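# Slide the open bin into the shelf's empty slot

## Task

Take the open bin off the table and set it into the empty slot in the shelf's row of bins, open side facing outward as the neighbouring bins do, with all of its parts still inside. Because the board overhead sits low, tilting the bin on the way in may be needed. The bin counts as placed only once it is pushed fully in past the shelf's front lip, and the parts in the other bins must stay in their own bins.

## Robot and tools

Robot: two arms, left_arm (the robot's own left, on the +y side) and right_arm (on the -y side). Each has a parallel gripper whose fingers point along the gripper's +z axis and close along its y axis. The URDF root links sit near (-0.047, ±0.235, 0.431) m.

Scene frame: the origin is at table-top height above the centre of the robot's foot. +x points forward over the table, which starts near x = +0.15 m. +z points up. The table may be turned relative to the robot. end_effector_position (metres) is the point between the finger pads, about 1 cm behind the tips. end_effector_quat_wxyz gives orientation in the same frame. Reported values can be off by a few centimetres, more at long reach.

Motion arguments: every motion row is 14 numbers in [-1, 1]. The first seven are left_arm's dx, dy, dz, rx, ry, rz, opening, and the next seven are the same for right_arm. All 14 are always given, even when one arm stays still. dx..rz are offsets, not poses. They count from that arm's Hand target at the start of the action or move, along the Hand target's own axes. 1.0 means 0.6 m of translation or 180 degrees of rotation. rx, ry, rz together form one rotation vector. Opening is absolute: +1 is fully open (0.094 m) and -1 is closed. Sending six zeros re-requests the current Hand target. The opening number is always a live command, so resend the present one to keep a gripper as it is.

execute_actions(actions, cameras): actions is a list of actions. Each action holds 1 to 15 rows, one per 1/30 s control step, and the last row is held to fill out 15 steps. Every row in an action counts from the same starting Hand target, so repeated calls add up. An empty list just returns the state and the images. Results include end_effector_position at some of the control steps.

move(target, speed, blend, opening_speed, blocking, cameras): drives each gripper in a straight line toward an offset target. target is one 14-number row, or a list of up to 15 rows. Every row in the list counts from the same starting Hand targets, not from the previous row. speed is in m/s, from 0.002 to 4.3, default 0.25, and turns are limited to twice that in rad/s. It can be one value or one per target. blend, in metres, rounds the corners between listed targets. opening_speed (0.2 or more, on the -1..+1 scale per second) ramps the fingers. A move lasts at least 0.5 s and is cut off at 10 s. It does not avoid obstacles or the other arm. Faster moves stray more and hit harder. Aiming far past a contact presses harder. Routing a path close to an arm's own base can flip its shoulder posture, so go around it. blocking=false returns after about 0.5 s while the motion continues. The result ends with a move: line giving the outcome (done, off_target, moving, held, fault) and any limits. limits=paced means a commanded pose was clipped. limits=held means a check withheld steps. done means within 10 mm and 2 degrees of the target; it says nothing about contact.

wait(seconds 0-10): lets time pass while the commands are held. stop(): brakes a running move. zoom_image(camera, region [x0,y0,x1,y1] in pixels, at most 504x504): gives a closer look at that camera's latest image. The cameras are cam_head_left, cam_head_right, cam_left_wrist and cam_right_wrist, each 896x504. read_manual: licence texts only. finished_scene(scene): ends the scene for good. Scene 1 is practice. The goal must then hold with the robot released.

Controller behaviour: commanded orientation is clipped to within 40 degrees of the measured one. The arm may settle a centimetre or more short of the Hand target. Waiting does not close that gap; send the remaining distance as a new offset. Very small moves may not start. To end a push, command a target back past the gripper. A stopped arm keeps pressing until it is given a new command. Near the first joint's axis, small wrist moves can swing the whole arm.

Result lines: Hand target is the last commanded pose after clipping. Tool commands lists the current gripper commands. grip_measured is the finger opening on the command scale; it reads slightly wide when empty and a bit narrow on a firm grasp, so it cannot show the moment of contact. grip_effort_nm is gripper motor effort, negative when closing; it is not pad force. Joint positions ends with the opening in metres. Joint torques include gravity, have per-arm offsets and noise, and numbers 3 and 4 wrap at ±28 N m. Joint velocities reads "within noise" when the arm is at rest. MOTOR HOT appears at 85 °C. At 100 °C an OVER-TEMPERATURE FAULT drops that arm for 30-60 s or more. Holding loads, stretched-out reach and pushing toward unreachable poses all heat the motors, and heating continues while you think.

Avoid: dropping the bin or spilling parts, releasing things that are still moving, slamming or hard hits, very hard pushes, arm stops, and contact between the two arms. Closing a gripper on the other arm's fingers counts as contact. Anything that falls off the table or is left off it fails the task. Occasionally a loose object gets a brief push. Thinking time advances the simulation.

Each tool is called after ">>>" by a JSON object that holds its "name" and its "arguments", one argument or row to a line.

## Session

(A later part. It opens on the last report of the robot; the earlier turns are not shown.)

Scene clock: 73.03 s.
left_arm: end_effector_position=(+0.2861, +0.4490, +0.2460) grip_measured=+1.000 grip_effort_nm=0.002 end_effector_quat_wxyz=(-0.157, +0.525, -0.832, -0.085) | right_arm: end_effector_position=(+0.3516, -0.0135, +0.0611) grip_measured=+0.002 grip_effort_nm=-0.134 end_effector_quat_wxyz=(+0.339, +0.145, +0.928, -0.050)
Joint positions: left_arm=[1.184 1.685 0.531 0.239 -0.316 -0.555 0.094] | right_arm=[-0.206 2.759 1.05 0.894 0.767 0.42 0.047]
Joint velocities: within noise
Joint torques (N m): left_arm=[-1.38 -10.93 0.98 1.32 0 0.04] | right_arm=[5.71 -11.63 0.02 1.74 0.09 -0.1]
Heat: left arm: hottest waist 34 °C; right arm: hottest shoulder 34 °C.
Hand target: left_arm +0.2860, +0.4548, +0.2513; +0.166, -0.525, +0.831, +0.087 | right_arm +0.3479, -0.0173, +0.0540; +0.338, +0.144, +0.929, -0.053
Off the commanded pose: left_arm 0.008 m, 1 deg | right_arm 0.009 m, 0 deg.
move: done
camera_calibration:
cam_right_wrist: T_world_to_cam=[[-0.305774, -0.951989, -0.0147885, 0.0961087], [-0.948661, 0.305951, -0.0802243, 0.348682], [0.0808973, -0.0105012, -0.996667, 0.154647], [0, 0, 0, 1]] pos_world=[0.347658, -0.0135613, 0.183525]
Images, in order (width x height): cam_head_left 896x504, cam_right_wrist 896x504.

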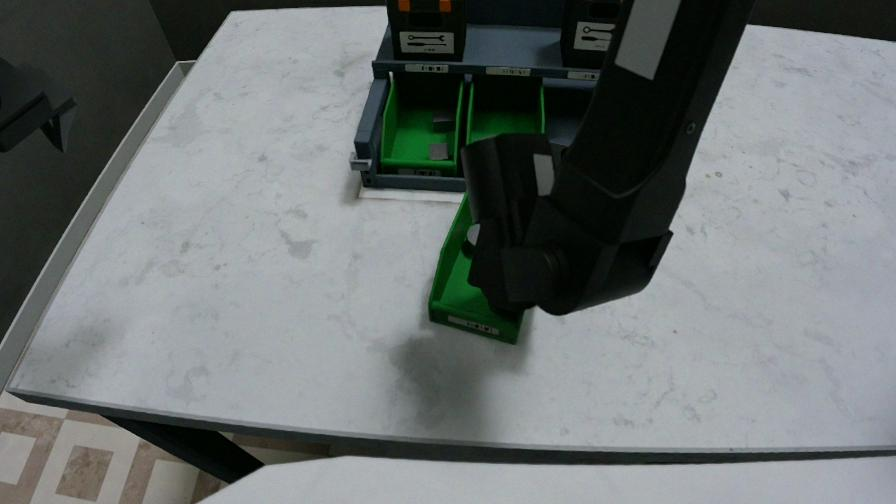

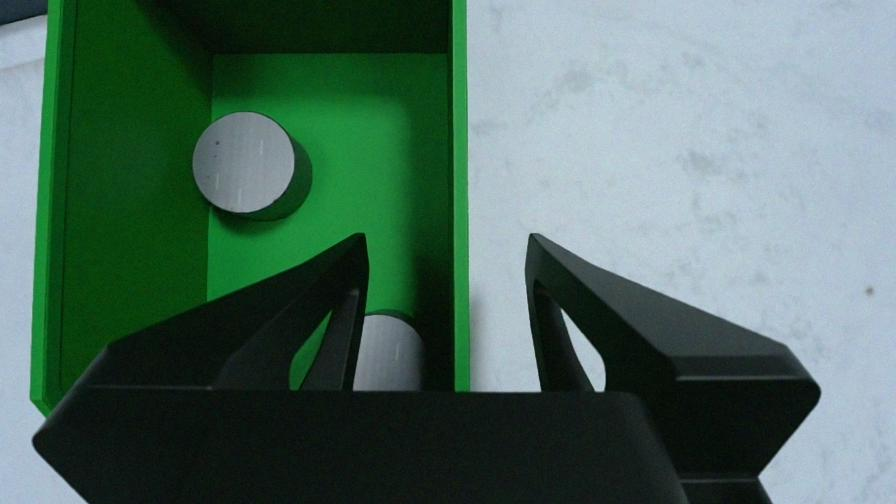

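>>> {"name": "move", "arguments": {
  "target": [
    [0,0,0,0,0,0,1, 0,-0.0055,0,0,0,0,0.0],
    [0,0,0,0,0,0,1, 0,-0.0055,0,0,0,0,-1.0]
  ],
  "speed": 0.05,
  "opening_speed": 0.4,
  "cameras": ["cam_right_wrist","cam_head_left"]
}}

Scene clock: 83.10 s.
left_arm: end_effector_position=(+0.2861, +0.4490, +0.2460) grip_measured=+1.000 grip_effort_nm=0.002 end_effector_quat_wxyz=(-0.157, +0.525, -0.832, -0.085) | right_arm: end_effector_position=(+0.3536, -0.0158, +0.0606) grip_measured=-0.953 grip_effort_nm=-1.004 end_effector_quat_wxyz=(+0.341, +0.147, +0.927, -0.049)
Joint positions: left_arm=[1.184 1.685 0.531 0.239 -0.316 -0.555 0.094] | right_arm=[-0.214 2.76 1.05 0.907 0.761 0.413 0.002]
Joint velocities: within noise
Joint torques (N m): left_arm=[-1.38 -10.93 0.98 1.32 0 0.04] | right_arm=[6.01 -11.75 -0.51 1.54 0.16 -0.05]
Heat: left arm: hottest waist 34 °C; right arm: hottest shoulder 34 °C.
Hand target: left_arm +0.2860, +0.4548, +0.2513; +0.166, -0.525, +0.831, +0.087 | right_arm +0.3470, -0.0205, +0.0540; +0.338, +0.144, +0.929, -0.053
Off the commanded pose: left_arm 0.008 m, 1 deg | right_arm 0.010 m, 1 deg.
move: done; target 2's new opening was sent with right_arm's hand 0.012 m and 1 deg from that target
camera_calibration:
cam_right_wrist: T_world_to_cam=[[-0.308153, -0.951144, -0.0191343, 0.0955999], [-0.947467, 0.308649, -0.0839168, 0.351093], [0.0857228, -0.00773001, -0.996289, 0.152197], [0, 0, 0, 1]] pos_world=[0.349061, -0.0162587, 0.182924]
Images, in order (width x height): cam_head_left 896x504, cam_right_wrist 896x504.

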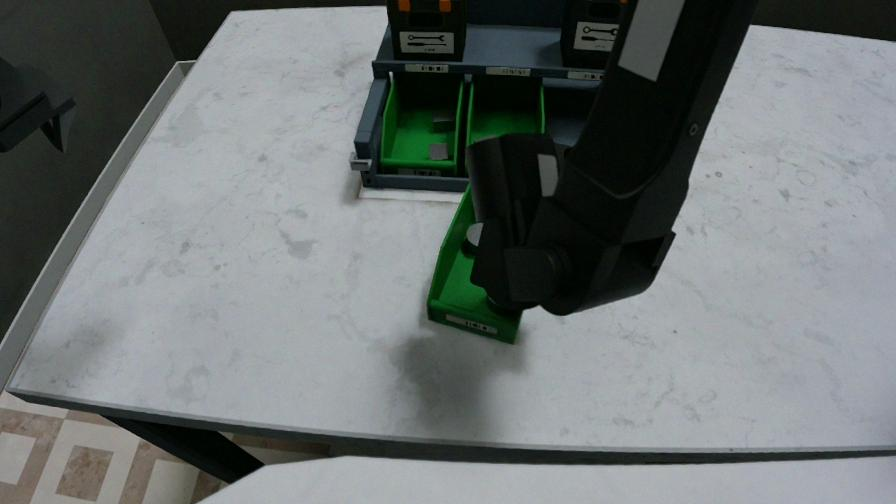

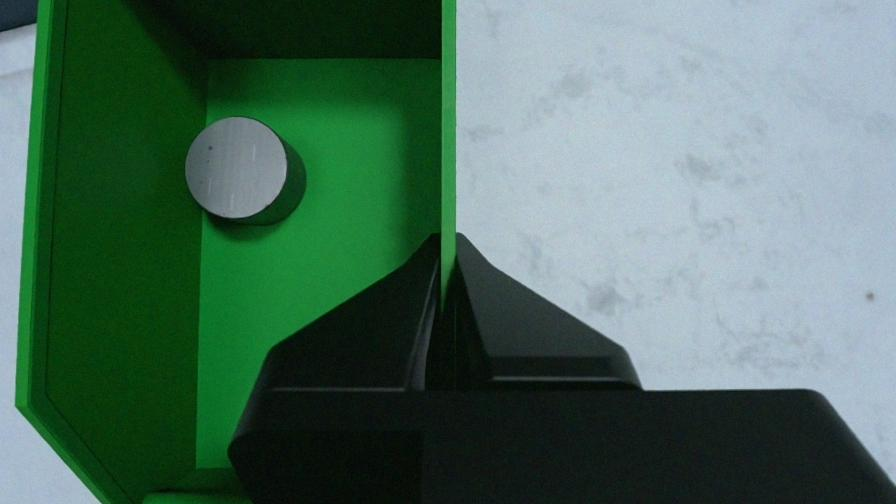

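>>> {"name": "move", "arguments": {
  "target": [0,0,0,0,0,0,1, -0.0536,0,-0.0638,0,0,0,-1.0],
  "speed": 0.06
}}

Scene clock: 85.93 s.
left_arm: end_effector_position=(+0.2861, +0.4490, +0.2460) grip_measured=+1.000 grip_effort_nm=0.002 end_effector_quat_wxyz=(-0.157, +0.525, -0.832, -0.085) | right_arm: end_effector_position=(+0.3334, -0.0306, +0.0850) grip_measured=-0.955 grip_effort_nm=-1.067 end_effector_quat_wxyz=(+0.321, +0.131, +0.936, -0.068)
Joint positions: left_arm=[1.184 1.685 0.531 0.239 -0.316 -0.555 0.094] | right_arm=[-0.197 2.684 0.951 0.856 0.785 0.427 0.002]
Joint velocities: within noise
Joint torques (N m): left_arm=[-1.38 -10.93 0.96 1.32 0 0.04] | right_arm=[7.88 -15.5 -1.03 1.13 0.35 0.22]
Heat: left arm: hottest waist 34 °C; right arm: hottest shoulder 34 °C.
Hand target: left_arm +0.2860, +0.4548, +0.2513; +0.166, -0.525, +0.831, +0.087 | right_arm +0.3470, -0.0205, +0.1040; +0.338, +0.144, +0.929, -0.053
Off the commanded pose: left_arm 0.008 m, 1 deg | right_arm 0.026 m, 3 deg.
move: off_target (right_arm)
camera_calibration:
cam_left_wrist: T_world_to_cam=[[0.905162, -0.424548, 0.0209814, -0.0730696], [-0.416538, -0.876085, 0.24284, 0.459405], [-0.0847155, -0.228549, -0.96984, 0.489765], [0, 0, 0, 1]] pos_world=[0.29899, 0.483391, 0.364965]
cam_right_wrist: T_world_to_cam=[[-0.29158, -0.955968, 0.0332761, 0.0655901], [-0.955829, 0.289837, -0.0488423, 0.337778], [0.037047, -0.0460476, -0.998252, 0.193272], [0, 0, 0, 1]] pos_world=[0.334822, -0.0262988, 0.20725]

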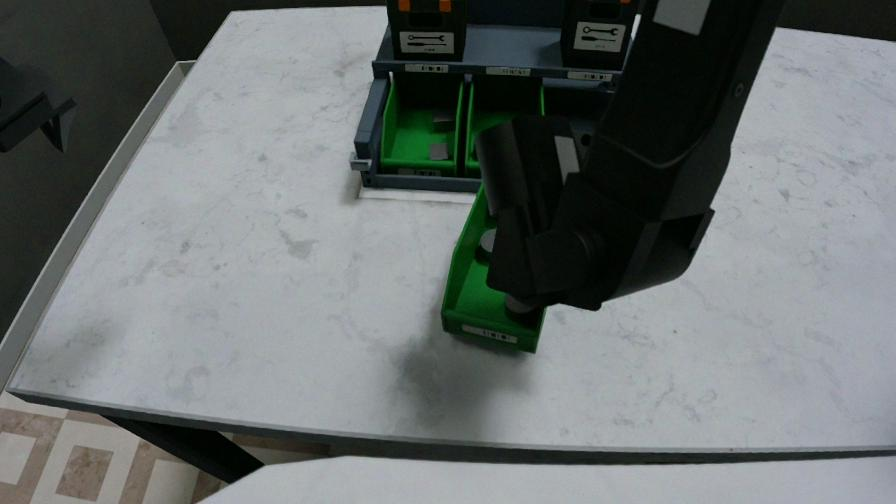

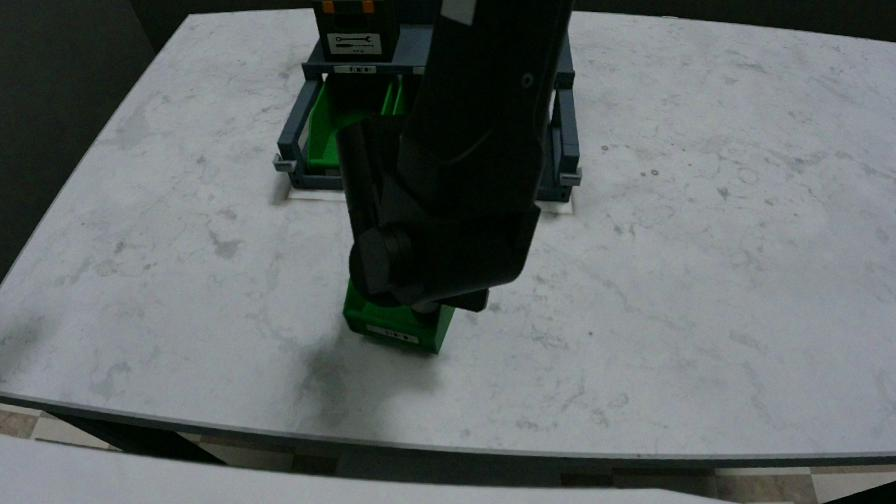

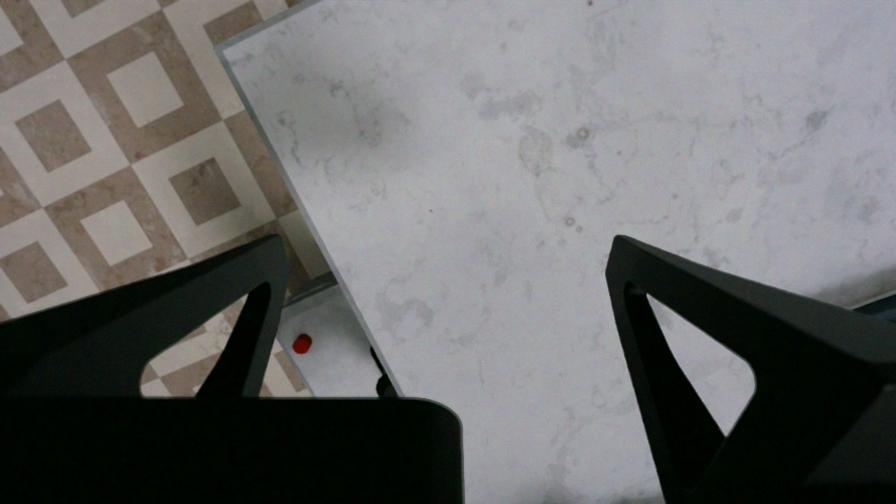

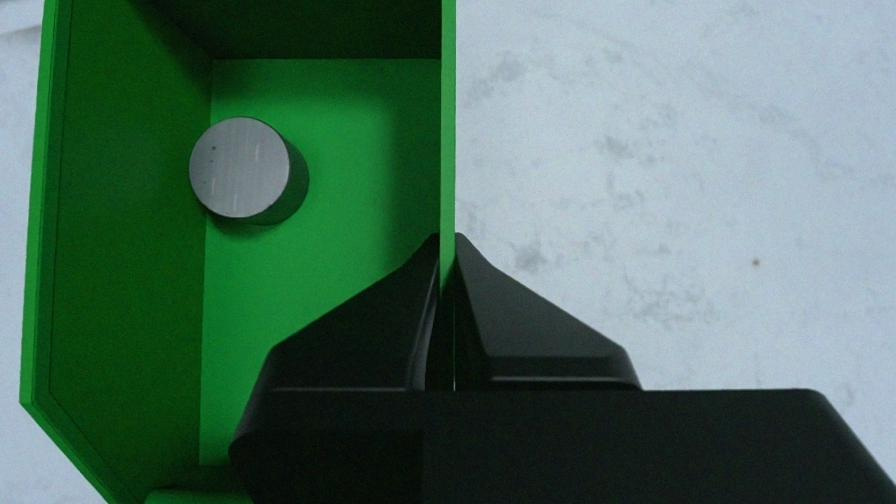

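>>> {"name": "move", "arguments": {
  "target": [
    [0,0,0,0,0,0,1, 0.0536,0,0.0638,0,0,0,-1.0],
    [0,0,0,0,0,0,1, 0.0536,0,0.0638,0,0,0,-0.7]
  ],
  "speed": 0.05,
  "opening_speed": 0.5,
  "cameras": ["cam_right_wrist","cam_head_left"]
}}

Scene clock: 96.83 s.
left_arm: end_effector_position=(+0.2861, +0.4490, +0.2460) grip_measured=+1.000 grip_effort_nm=0.007 end_effector_quat_wxyz=(-0.157, +0.525, -0.832, -0.085) | right_arm: end_effector_position=(+0.3496, -0.0159, +0.0604) grip_measured=-0.703 grip_effort_nm=0.076 end_effector_quat_wxyz=(+0.338, +0.144, +0.929, -0.049)
Joint positions: left_arm=[1.184 1.685 0.531 0.239 -0.316 -0.555 0.094] | right_arm=[-0.21 2.761 1.044 0.907 0.762 0.414 0.014]
Joint velocities: within noise
Joint torques (N m): left_arm=[-1.38 -10.93 0.96 1.32 0 0.04] | right_arm=[5.42 -11.46 -0.16 1.52 0.12 -0.05]
Heat: left arm: hottest waist 33 °C; right arm: hottest shoulder 35 °C.
Hand target: left_arm +0.2860, +0.4548, +0.2513; +0.166, -0.525, +0.831, +0.087 | right_arm +0.3469, -0.0204, +0.0540; +0.338, +0.144, +0.929, -0.053
Off the commanded pose: left_arm 0.008 m, 1 deg | right_arm 0.008 m, 0 deg.
move: done
camera_calibration:
cam_right_wrist: T_world_to_cam=[[-0.30342, -0.952734, -0.0152783, 0.0924018], [-0.949444, 0.303651, -0.0797007, 0.34772], [0.0805729, -0.00967694, -0.996702, 0.154107], [0, 0, 0, 1]] pos_world=[0.34576, -0.0160597, 0.182724]
Images, in order (width x height): cam_head_left 896x504, cam_right_wrist 896x504.

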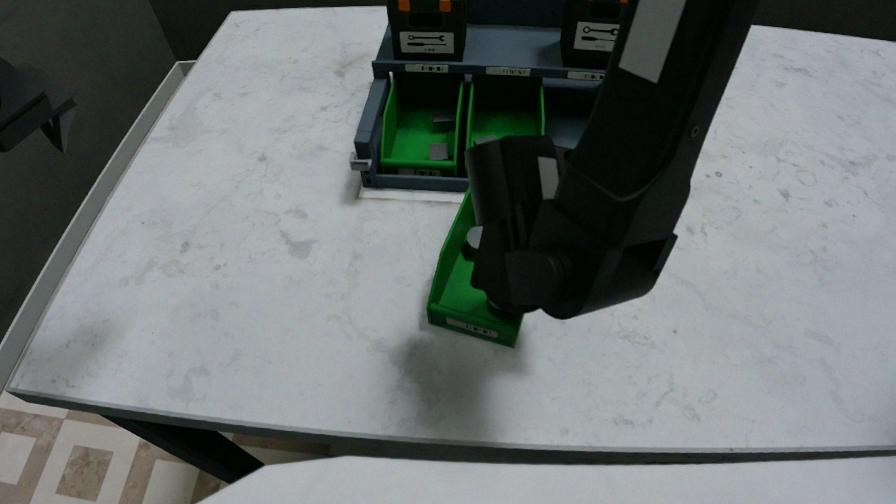

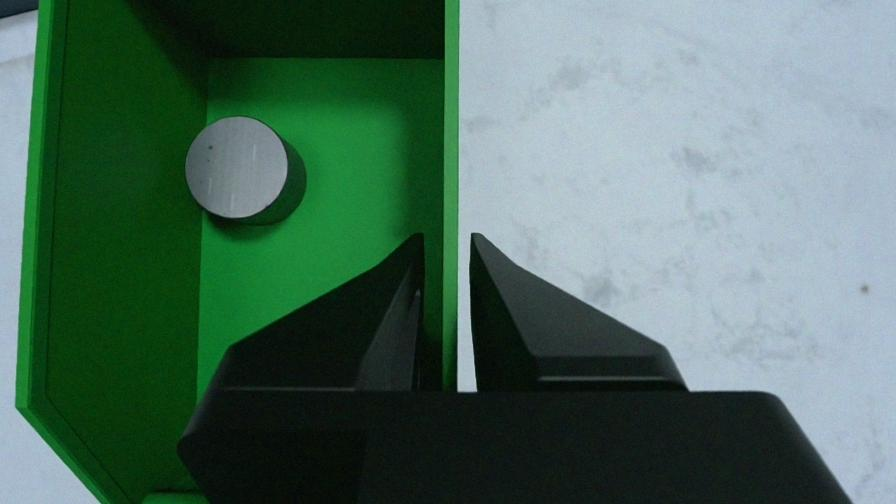

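>>> {"name": "move", "arguments": {
  "target": [
    [0,0,0,0,0,0,1, -0.0075,0,-0.0090,0,0,0,-0.7],
    [0,0,0,0,0,0,1, -0.0075,0,-0.0090,0,0,0,-1.0]
  ],
  "speed": 0.05,
  "opening_speed": 0.4,
  "cameras": ["cam_right_wrist"]
}}

Scene clock: 99.37 s.
left_arm: end_effector_position=(+0.2861, +0.4490, +0.2460) grip_measured=+1.000 grip_effort_nm=0.007 end_effector_quat_wxyz=(-0.157, +0.525, -0.832, -0.085) | right_arm: end_effector_position=(+0.3495, -0.0163, +0.0605) grip_measured=-0.953 grip_effort_nm=-1.018 end_effector_quat_wxyz=(+0.339, +0.145, +0.928, -0.050)
Joint positions: left_arm=[1.184 1.685 0.531 0.239 -0.316 -0.555 0.094] | right_arm=[-0.21 2.761 1.043 0.907 0.764 0.417 0.002]
Joint velocities: within noise
Joint torques (N m): left_arm=[-1.38 -10.93 0.98 1.33 0 0.04] | right_arm=[6.18 -12.75 -1.2 1.32 0.22 -0.05]
Heat: left arm: hottest waist 33 °C; right arm: hottest shoulder 35 °C.
Hand target: left_arm +0.2860, +0.4548, +0.2513; +0.166, -0.525, +0.831, +0.087 | right_arm +0.3469, -0.0204, +0.0610; +0.338, +0.144, +0.929, -0.053
Off the commanded pose: left_arm 0.008 m, 1 deg | right_arm 0.005 m, 0 deg.
move: done
camera_calibration:
cam_right_wrist: T_world_to_cam=[[-0.306585, -0.951714, -0.0156767, 0.0931123], [-0.948381, 0.306832, -0.0801675, 0.347333], [0.0811067, -0.00971065, -0.996658, 0.154035], [0, 0, 0, 1]] pos_world=[0.345458, -0.0164606, 0.182824]
Images, in order (width x height): cam_right_wrist 896x504.

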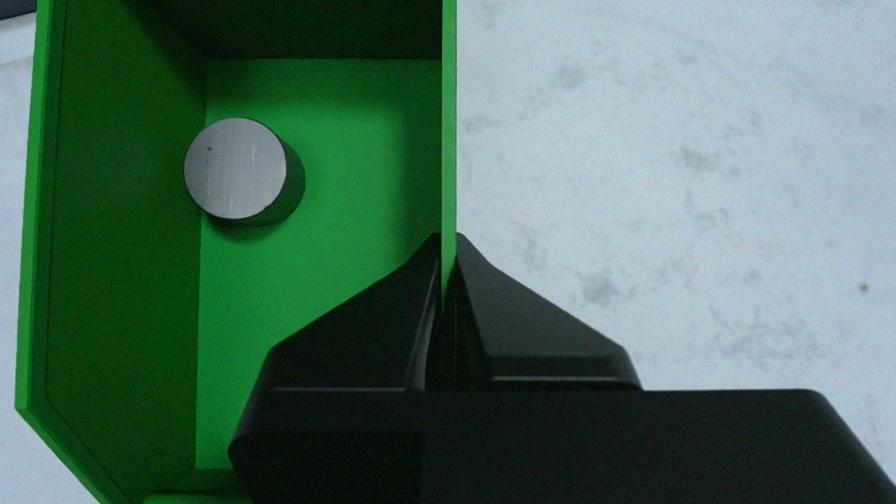

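>>> {"name": "move", "arguments": {
  "target": [
    [0,0,0,0,0,0,1, 0,0,0,0,0,0,-0.7],
    [0,0,0,0,0,0,1, -0.0107,0,-0.0128,0,0,0,-0.7]
  ],
  "speed": 0.05,
  "opening_speed": 0.5,
  "cameras": ["cam_right_wrist"]
}}

Scene clock: 102.03 s.
left_arm: end_effector_position=(+0.2861, +0.4490, +0.2460) grip_measured=+1.000 grip_effort_nm=0.002 end_effector_quat_wxyz=(-0.157, +0.525, -0.832, -0.085) | right_arm: end_effector_position=(+0.3446, -0.0208, +0.0640) grip_measured=-0.702 grip_effort_nm=0.061 end_effector_quat_wxyz=(+0.335, +0.143, +0.930, -0.053)
Joint positions: left_arm=[1.184 1.685 0.531 0.239 -0.316 -0.555 0.094] | right_arm=[-0.21 2.751 1.022 0.907 0.767 0.417 0.014]
Joint velocities: within noise
Joint torques (N m): left_arm=[-1.32 -10.93 0.98 1.32 0 0.04] | right_arm=[6.77 -14.68 -1.36 0.91 0.31 0.02]
Heat: left arm: hottest waist 33 °C; right arm: hottest shoulder 35 °C.
Hand target: left_arm +0.2860, +0.4548, +0.2513; +0.166, -0.525, +0.831, +0.087 | right_arm +0.3470, -0.0204, +0.0711; +0.338, +0.144, +0.929, -0.053
Off the commanded pose: left_arm 0.008 m, 1 deg | right_arm 0.007 m, 0 deg.
move: done
camera_calibration:
cam_right_wrist: T_world_to_cam=[[-0.305375, -0.952211, -0.00641382, 0.0864167], [-0.94943, 0.304985, -0.0746102, 0.344395], [0.0730008, -0.0166946, -0.997192, 0.16053], [0, 0, 0, 1]] pos_world=[0.341649, -0.0200685, 0.186329]
Images, in order (width x height): cam_right_wrist 896x504.

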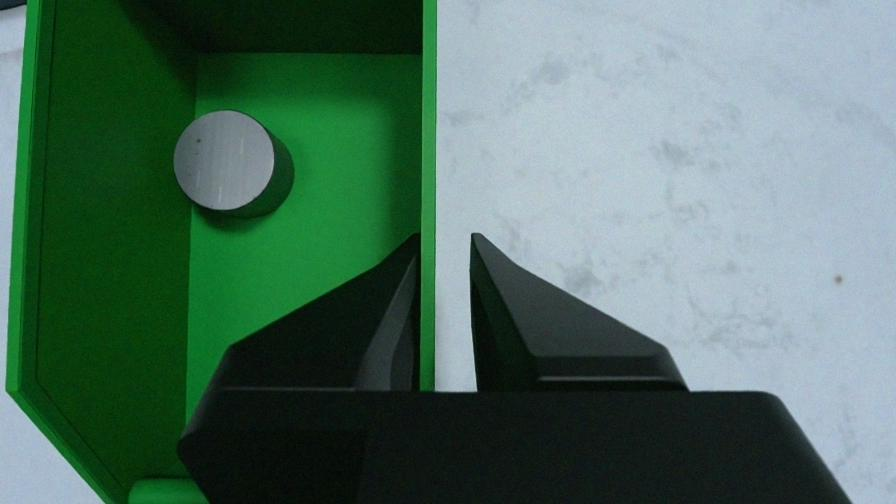

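>>> {"name": "move", "arguments": {
  "target": [0,0,0,0,0,0,1, -0.0113,0.0122,0.0007,0,0,0,-0.7],
  "speed": 0.05,
  "cameras": ["cam_right_wrist"]
}}

Scene clock: 104.00 s.
left_arm: end_effector_position=(+0.2861, +0.4490, +0.2460) grip_measured=+1.000 grip_effort_nm=0.002 end_effector_quat_wxyz=(-0.157, +0.525, -0.832, -0.085) | right_arm: end_effector_position=(+0.3481, -0.0213, +0.0673) grip_measured=-0.702 grip_effort_nm=0.071 end_effector_quat_wxyz=(+0.333, +0.142, +0.930, -0.058)
Joint positions: left_arm=[1.184 1.685 0.531 0.239 -0.316 -0.555 0.094] | right_arm=[-0.21 2.736 1.022 0.882 0.773 0.418 0.014]
Joint velocities: within noise
Joint torques (N m): left_arm=[-1.38 -10.99 0.96 1.32 0 0.04] | right_arm=[7.65 -14.21 -0.34 0.51 0.27 0.11]
Heat: left arm: hottest waist 33 °C; right arm: hottest shoulder 35 °C.
Hand target: left_arm +0.2860, +0.4548, +0.2513; +0.166, -0.525, +0.831, +0.087 | right_arm +0.3544, -0.0152, +0.0751; +0.338, +0.144, +0.929, -0.053
Off the commanded pose: left_arm 0.008 m, 1 deg | right_arm 0.012 m, 1 deg.
move: off_target (right_arm)
camera_calibration:
cam_right_wrist: T_world_to_cam=[[-0.306273, -0.951936, 0.00384509, 0.086585], [-0.949645, 0.305251, -0.0706805, 0.347908], [0.0661096, -0.025299, -0.997492, 0.165895], [0, 0, 0, 1]] pos_world=[0.34594, -0.0195788, 0.189736]
Images, in order (width x height): cam_right_wrist 896x504.

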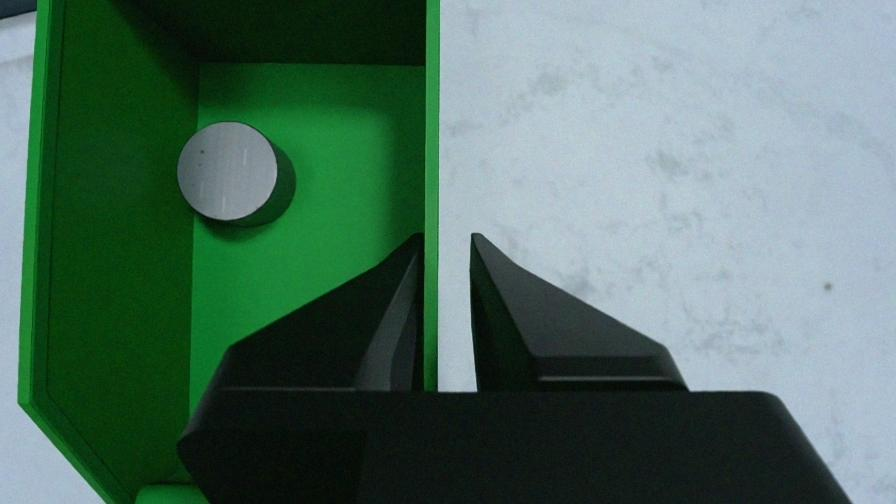

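>>> {"name": "move", "arguments": {
  "target": [0,0,0,0,0,0,1, 0,0,0,0,0,0,-1.0],
  "speed": 0.05,
  "opening_speed": 0.4,
  "cameras": ["cam_right_wrist"]
}}

Scene clock: 106.17 s.
left_arm: end_effector_position=(+0.2861, +0.4490, +0.2460) grip_measured=+1.000 grip_effort_nm=0.002 end_effector_quat_wxyz=(-0.157, +0.525, -0.832, -0.085) | right_arm: end_effector_position=(+0.3485, -0.0191, +0.0687) grip_measured=-0.953 grip_effort_nm=-1.013 end_effector_quat_wxyz=(+0.334, +0.146, +0.930, -0.054)
Joint positions: left_arm=[1.184 1.685 0.531 0.239 -0.316 -0.555 0.094] | right_arm=[-0.206 2.734 1.022 0.881 0.772 0.429 0.002]
Joint velocities: within noise
Joint torques (N m): left_arm=[-1.38 -10.93 0.96 1.32 0 0.04] | right_arm=[7.12 -13.98 -0.35 0.54 0.3 -0.06]
Heat: left arm: hottest waist 33 °C; right arm: hottest shoulder 35 °C.
Hand target: left_arm +0.2860, +0.4548, +0.2513; +0.166, -0.525, +0.831, +0.087 | right_arm +0.3545, -0.0151, +0.0752; +0.338, +0.144, +0.929, -0.053
Off the commanded pose: left_arm 0.008 m, 1 deg | right_arm 0.010 m, 1 deg.
move: done
camera_calibration:
cam_right_wrist: T_world_to_cam=[[-0.310499, -0.950556, -0.00575028, 0.0910197], [-0.947966, 0.310089, -0.0721422, 0.347323], [0.0703584, -0.016949, -0.997378, 0.165883], [0, 0, 0, 1]] pos_world=[0.345841, -0.0183702, 0.191028]
Images, in order (width x height): cam_right_wrist 896x504.

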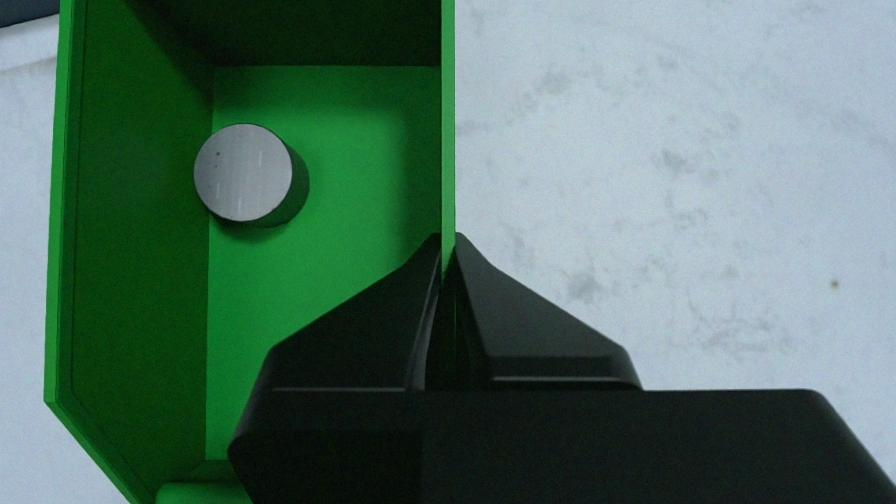

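>>> {"name": "move", "arguments": {
  "target": [0,0,0,0,0,0,1, -0.0872,-0.006,-0.09,0,0,0,-1.0],
  "speed": 0.08
}}

Scene clock: 108.90 s.
left_arm: end_effector_position=(+0.2861, +0.4490, +0.2460) grip_measured=+1.000 grip_effort_nm=0.002 end_effector_quat_wxyz=(-0.157, +0.525, -0.832, -0.085) | right_arm: end_effector_position=(+0.3441, -0.0315, +0.1301) grip_measured=-0.955 grip_effort_nm=-1.067 end_effector_quat_wxyz=(+0.319, +0.129, +0.936, -0.069)
Joint positions: left_arm=[1.184 1.685 0.531 0.239 -0.316 -0.555 0.094] | right_arm=[-0.17 2.546 0.881 0.76 0.803 0.457 0.002]
Joint velocities: within noise
Joint torques (N m): left_arm=[-1.32 -10.93 0.98 1.32 0 0.04] | right_arm=[8.35 -15.79 -0.2 1.29 0.38 0.19]
Heat: left arm: hottest waist 33 °C; right arm: hottest shoulder 36 °C.
Hand target: left_arm +0.2860, +0.4548, +0.2513; +0.166, -0.525, +0.831, +0.087 | right_arm +0.3584, -0.0202, +0.1501; +0.338, +0.144, +0.929, -0.053
Off the commanded pose: left_arm 0.008 m, 1 deg | right_arm 0.027 m, 3 deg.
move: off_target (right_arm)
camera_calibration:
cam_left_wrist: T_world_to_cam=[[0.905162, -0.424548, 0.0209814, -0.0730696], [-0.416538, -0.876085, 0.24284, 0.459405], [-0.0847155, -0.228549, -0.96984, 0.489765], [0, 0, 0, 1]] pos_world=[0.29899, 0.483391, 0.364965]
cam_right_wrist: T_world_to_cam=[[-0.289952, -0.956296, 0.0377456, 0.0652976], [-0.956491, 0.288224, -0.0452875, 0.350184], [0.0324291, -0.0492346, -0.998261, 0.239374], [0, 0, 0, 1]] pos_world=[0.346118, -0.0267021, 0.252352]

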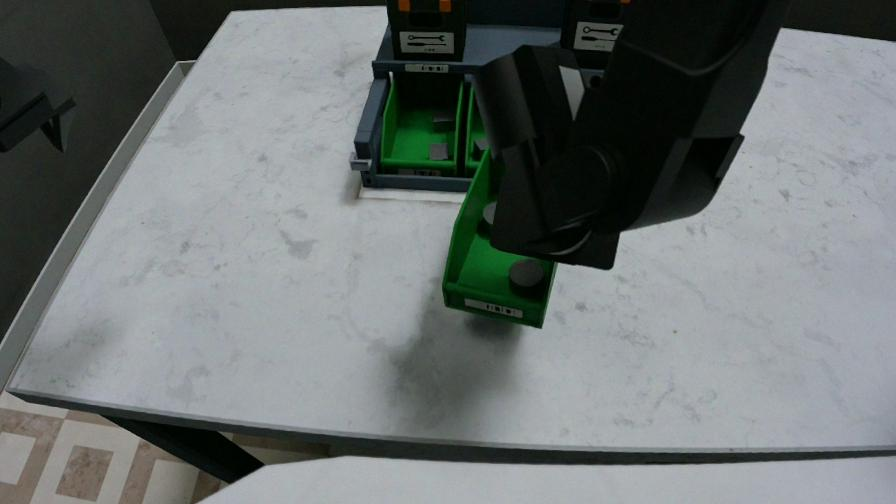

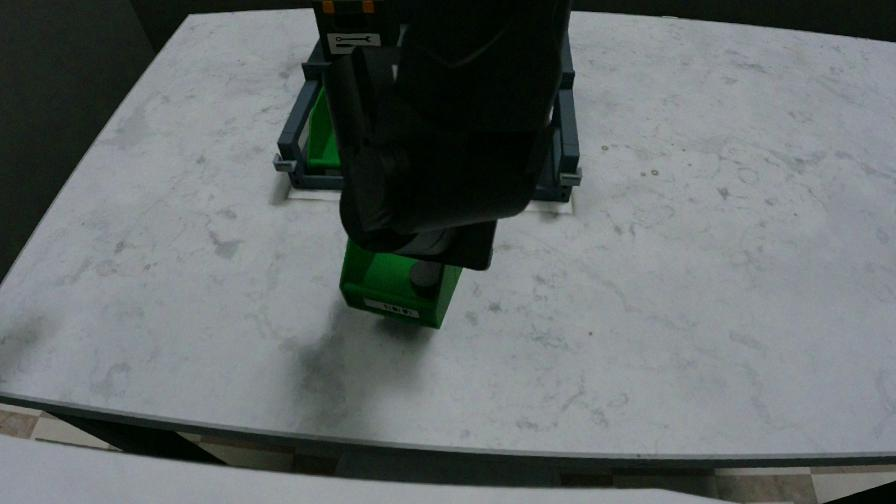

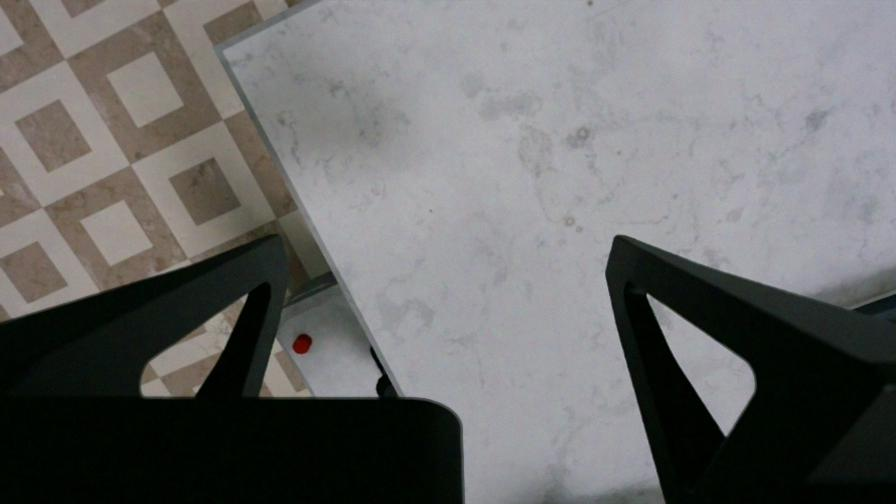

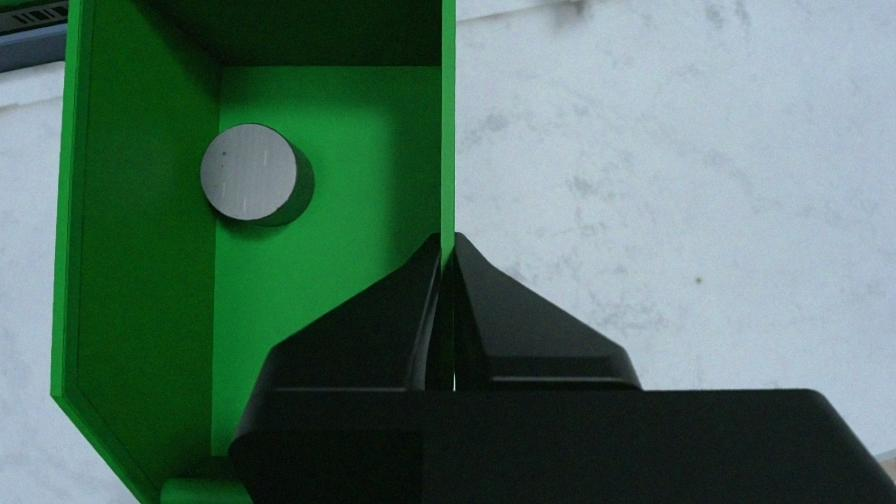

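>>> {"name": "move", "arguments": {
  "target": [0,0,0,0,0,0,1, -0.0822,-0.1373,0.0802,-0.0539,0.0377,-0.0472,-1.0],
  "speed": 0.08
}}

Scene clock: 116.77 s.
left_arm: end_effector_position=(+0.2861, +0.4490, +0.2460) grip_measured=+1.000 grip_effort_nm=-0.002 end_effector_quat_wxyz=(-0.157, +0.525, -0.832, -0.085) | right_arm: end_effector_position=(+0.3853, -0.1197, +0.1292) grip_measured=-0.955 grip_effort_nm=-1.067 end_effector_quat_wxyz=(+0.272, +0.043, +0.961, +0.003)
Joint positions: left_arm=[1.184 1.685 0.531 0.239 -0.316 -0.555 0.094] | right_arm=[-0.487 2.396 0.785 0.8 0.389 0.077 0.002]
Joint velocities: within noise
Joint torques (N m): left_arm=[-1.32 -10.93 0.98 1.32 0 0.04] | right_arm=[5.89 -14.92 -0.91 1.13 -0.24 0.05]
Heat: left arm: hottest waist 33 °C; right arm: hottest shoulder 36 °C.
Hand target: left_arm +0.2860, +0.4548, +0.2513; +0.166, -0.525, +0.831, +0.087 | right_arm +0.3990, -0.1194, +0.1450; +0.288, +0.049, +0.956, +0.010
Off the commanded pose: left_arm 0.008 m, 1 deg | right_arm 0.021 m, 2 deg.
move: off_target (right_arm)
camera_calibration:
cam_left_wrist: T_world_to_cam=[[0.905162, -0.424548, 0.0209814, -0.0730696], [-0.416538, -0.876085, 0.24284, 0.459405], [-0.0847155, -0.228549, -0.96984, 0.489765], [0, 0, 0, 1]] pos_world=[0.29899, 0.483391, 0.364965]
cam_right_wrist: T_world_to_cam=[[-0.0861951, -0.995567, -0.0376447, -0.0805074], [-0.994226, 0.0835321, 0.0673577, 0.390451], [-0.0639145, 0.0432332, -0.997018, 0.280888], [0, 0, 0, 1]] pos_world=[0.39921, -0.124909, 0.25072]

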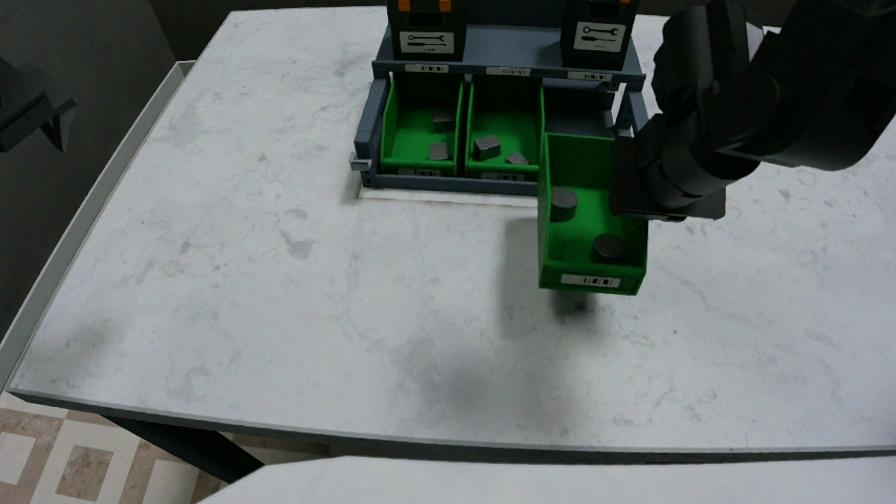

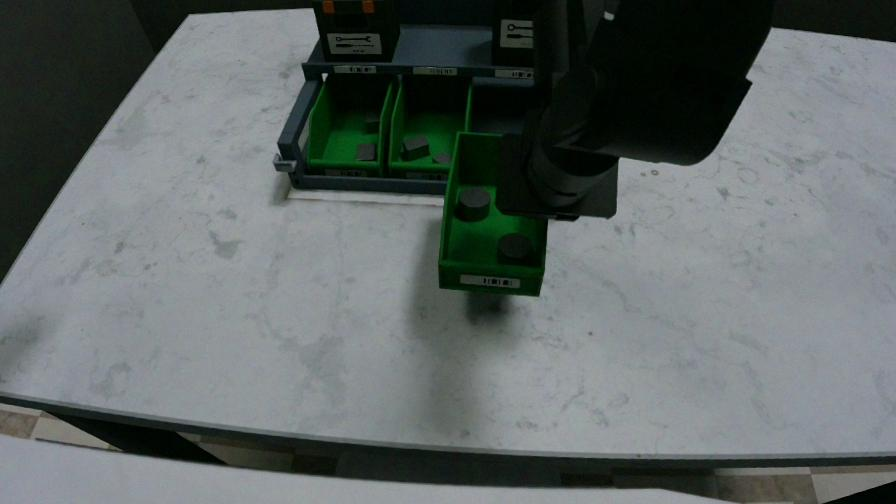

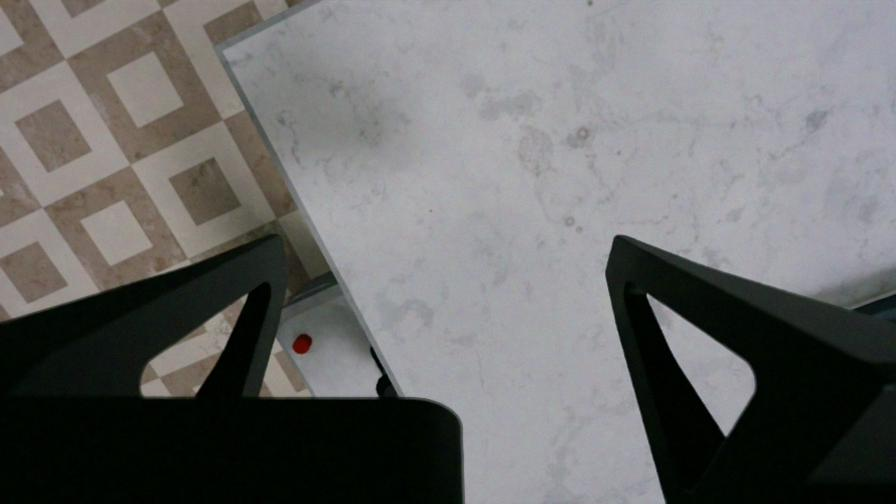

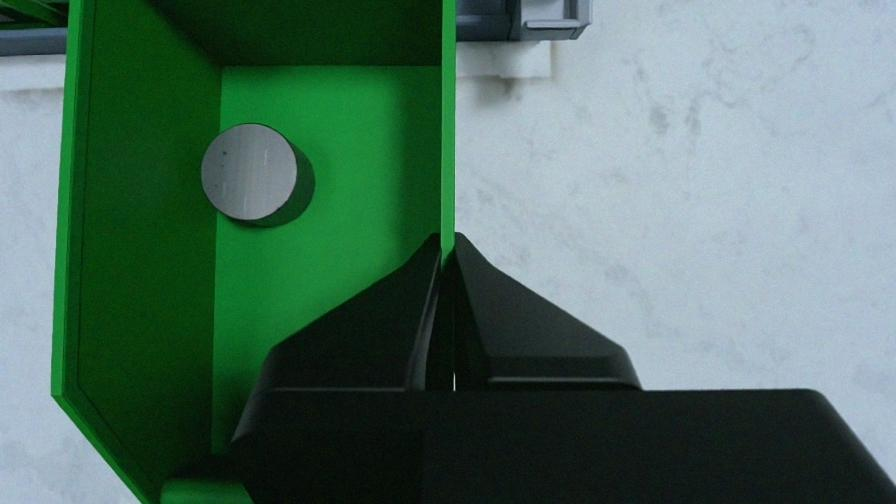

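>>> {"name": "zoom_image", "arguments": {
  "camera": "cam_right_wrist",
  "region": [420, 0, 620, 110]
}}

>>> {"name": "zoom_image", "arguments": {
  "camera": "cam_head_left",
  "region": [440, 50, 740, 320]
}}

>>> {"name": "zoom_image", "arguments": {
  "camera": "cam_head_right",
  "region": [360, 50, 660, 320]
}}

Scaled by 2.520.

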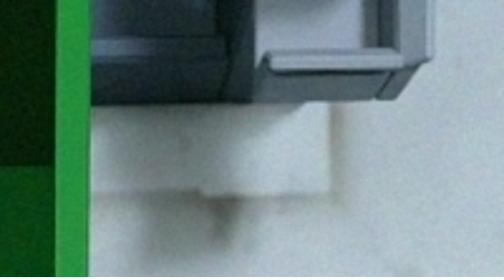

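Scaled by 1.680.

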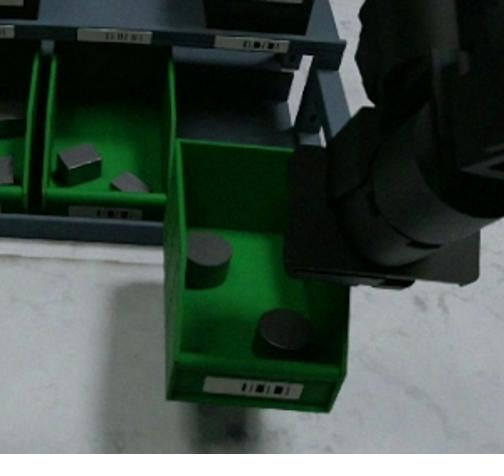

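Scaled by 1.680.

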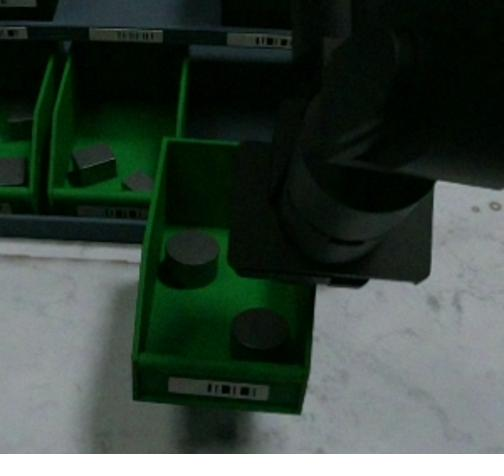

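>>> {"name": "move", "arguments": {
  "target": [0,0,0,0,0,0,1, -0.0083,-0.0182,0.0205,0.0070,0.0001,-0.0066,-1.0],
  "speed": 0.06,
  "cameras": ["cam_right_wrist","cam_head_left"]
}}

Scene clock: 125.30 s.
left_arm: end_effector_position=(+0.2861, +0.4490, +0.2460) grip_measured=+1.000 grip_effort_nm=0.002 end_effector_quat_wxyz=(-0.157, +0.525, -0.832, -0.085) | right_arm: end_effector_position=(+0.3921, -0.1308, +0.1247) grip_measured=-0.955 grip_effort_nm=-1.067 end_effector_quat_wxyz=(+0.270, +0.035, +0.962, -0.009)
Joint positions: left_arm=[1.184 1.685 0.531 0.239 -0.316 -0.555 0.094] | right_arm=[-0.513 2.396 0.8 0.788 0.389 0.035 0.002]
Joint velocities: within noise
Joint torques (N m): left_arm=[-1.38 -10.93 0.96 1.32 0 0.04] | right_arm=[5.6 -14.39 0.03 1.1 -0.22 0.05]
Heat: left arm: hottest waist 33 °C; right arm: hottest shoulder 37 °C.
Hand target: left_arm +0.2860, +0.4548, +0.2513; +0.166, -0.525, +0.831, +0.087 | right_arm +0.4088, -0.1309, +0.1369; +0.288, +0.042, +0.957, -0.004
Off the commanded pose: left_arm 0.008 m, 1 deg | right_arm 0.021 m, 2 deg.
move: off_target (right_arm)
camera_calibration:
cam_right_wrist: T_world_to_cam=[[-0.0765601, -0.997013, -0.0101868, -0.0985972], [-0.994665, 0.0756633, 0.0701219, 0.397312], [-0.0691417, 0.015501, -0.997486, 0.275801], [0, 0, 0, 1]] pos_world=[0.406713, -0.13264, 0.246243]
Images, in order (width x height): cam_head_left 896x504, cam_right_wrist 896x504.

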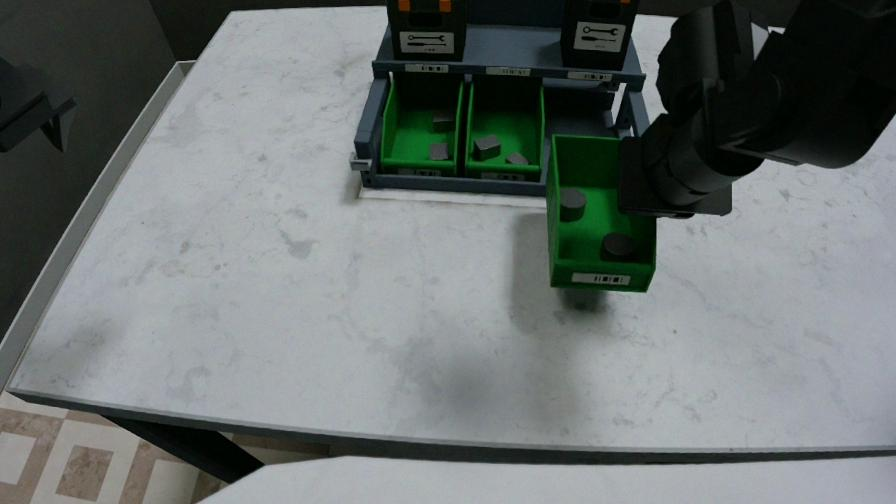

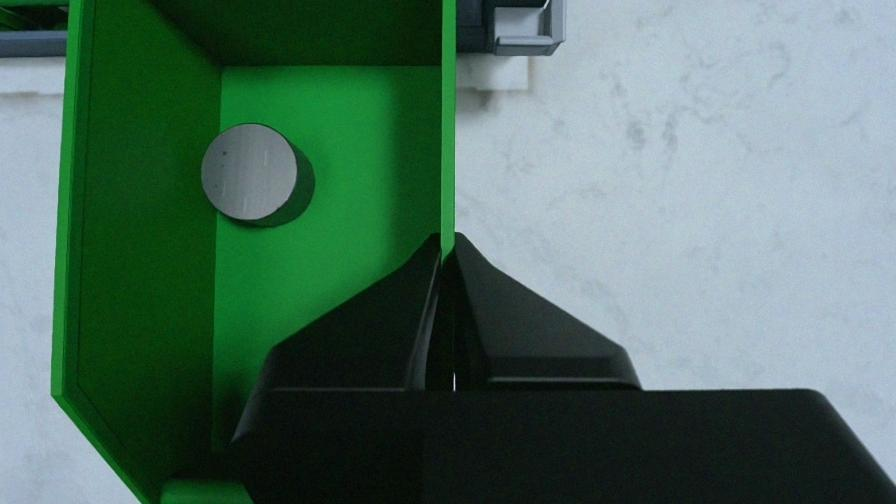

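>>> {"name": "zoom_image", "arguments": {
  "camera": "cam_right_wrist",
  "region": [420, 0, 580, 90]
}}

>>> {"name": "zoom_image", "arguments": {
  "camera": "cam_right_wrist",
  "region": [0, 0, 120, 100]
}}

Scaled by 3.150.

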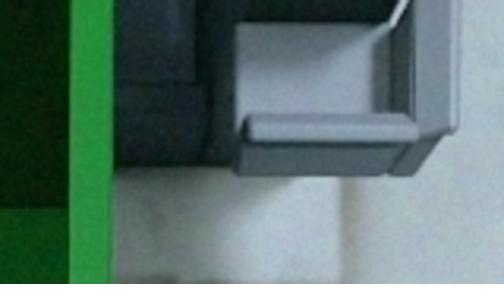

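Scaled by 4.200.

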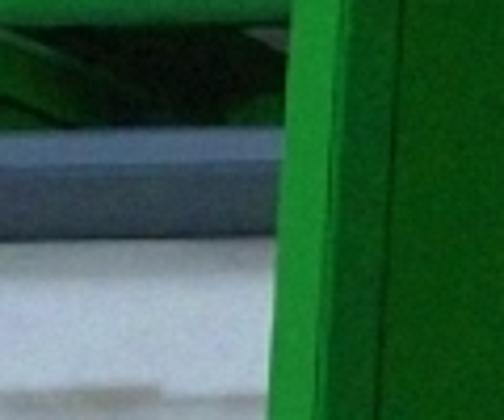

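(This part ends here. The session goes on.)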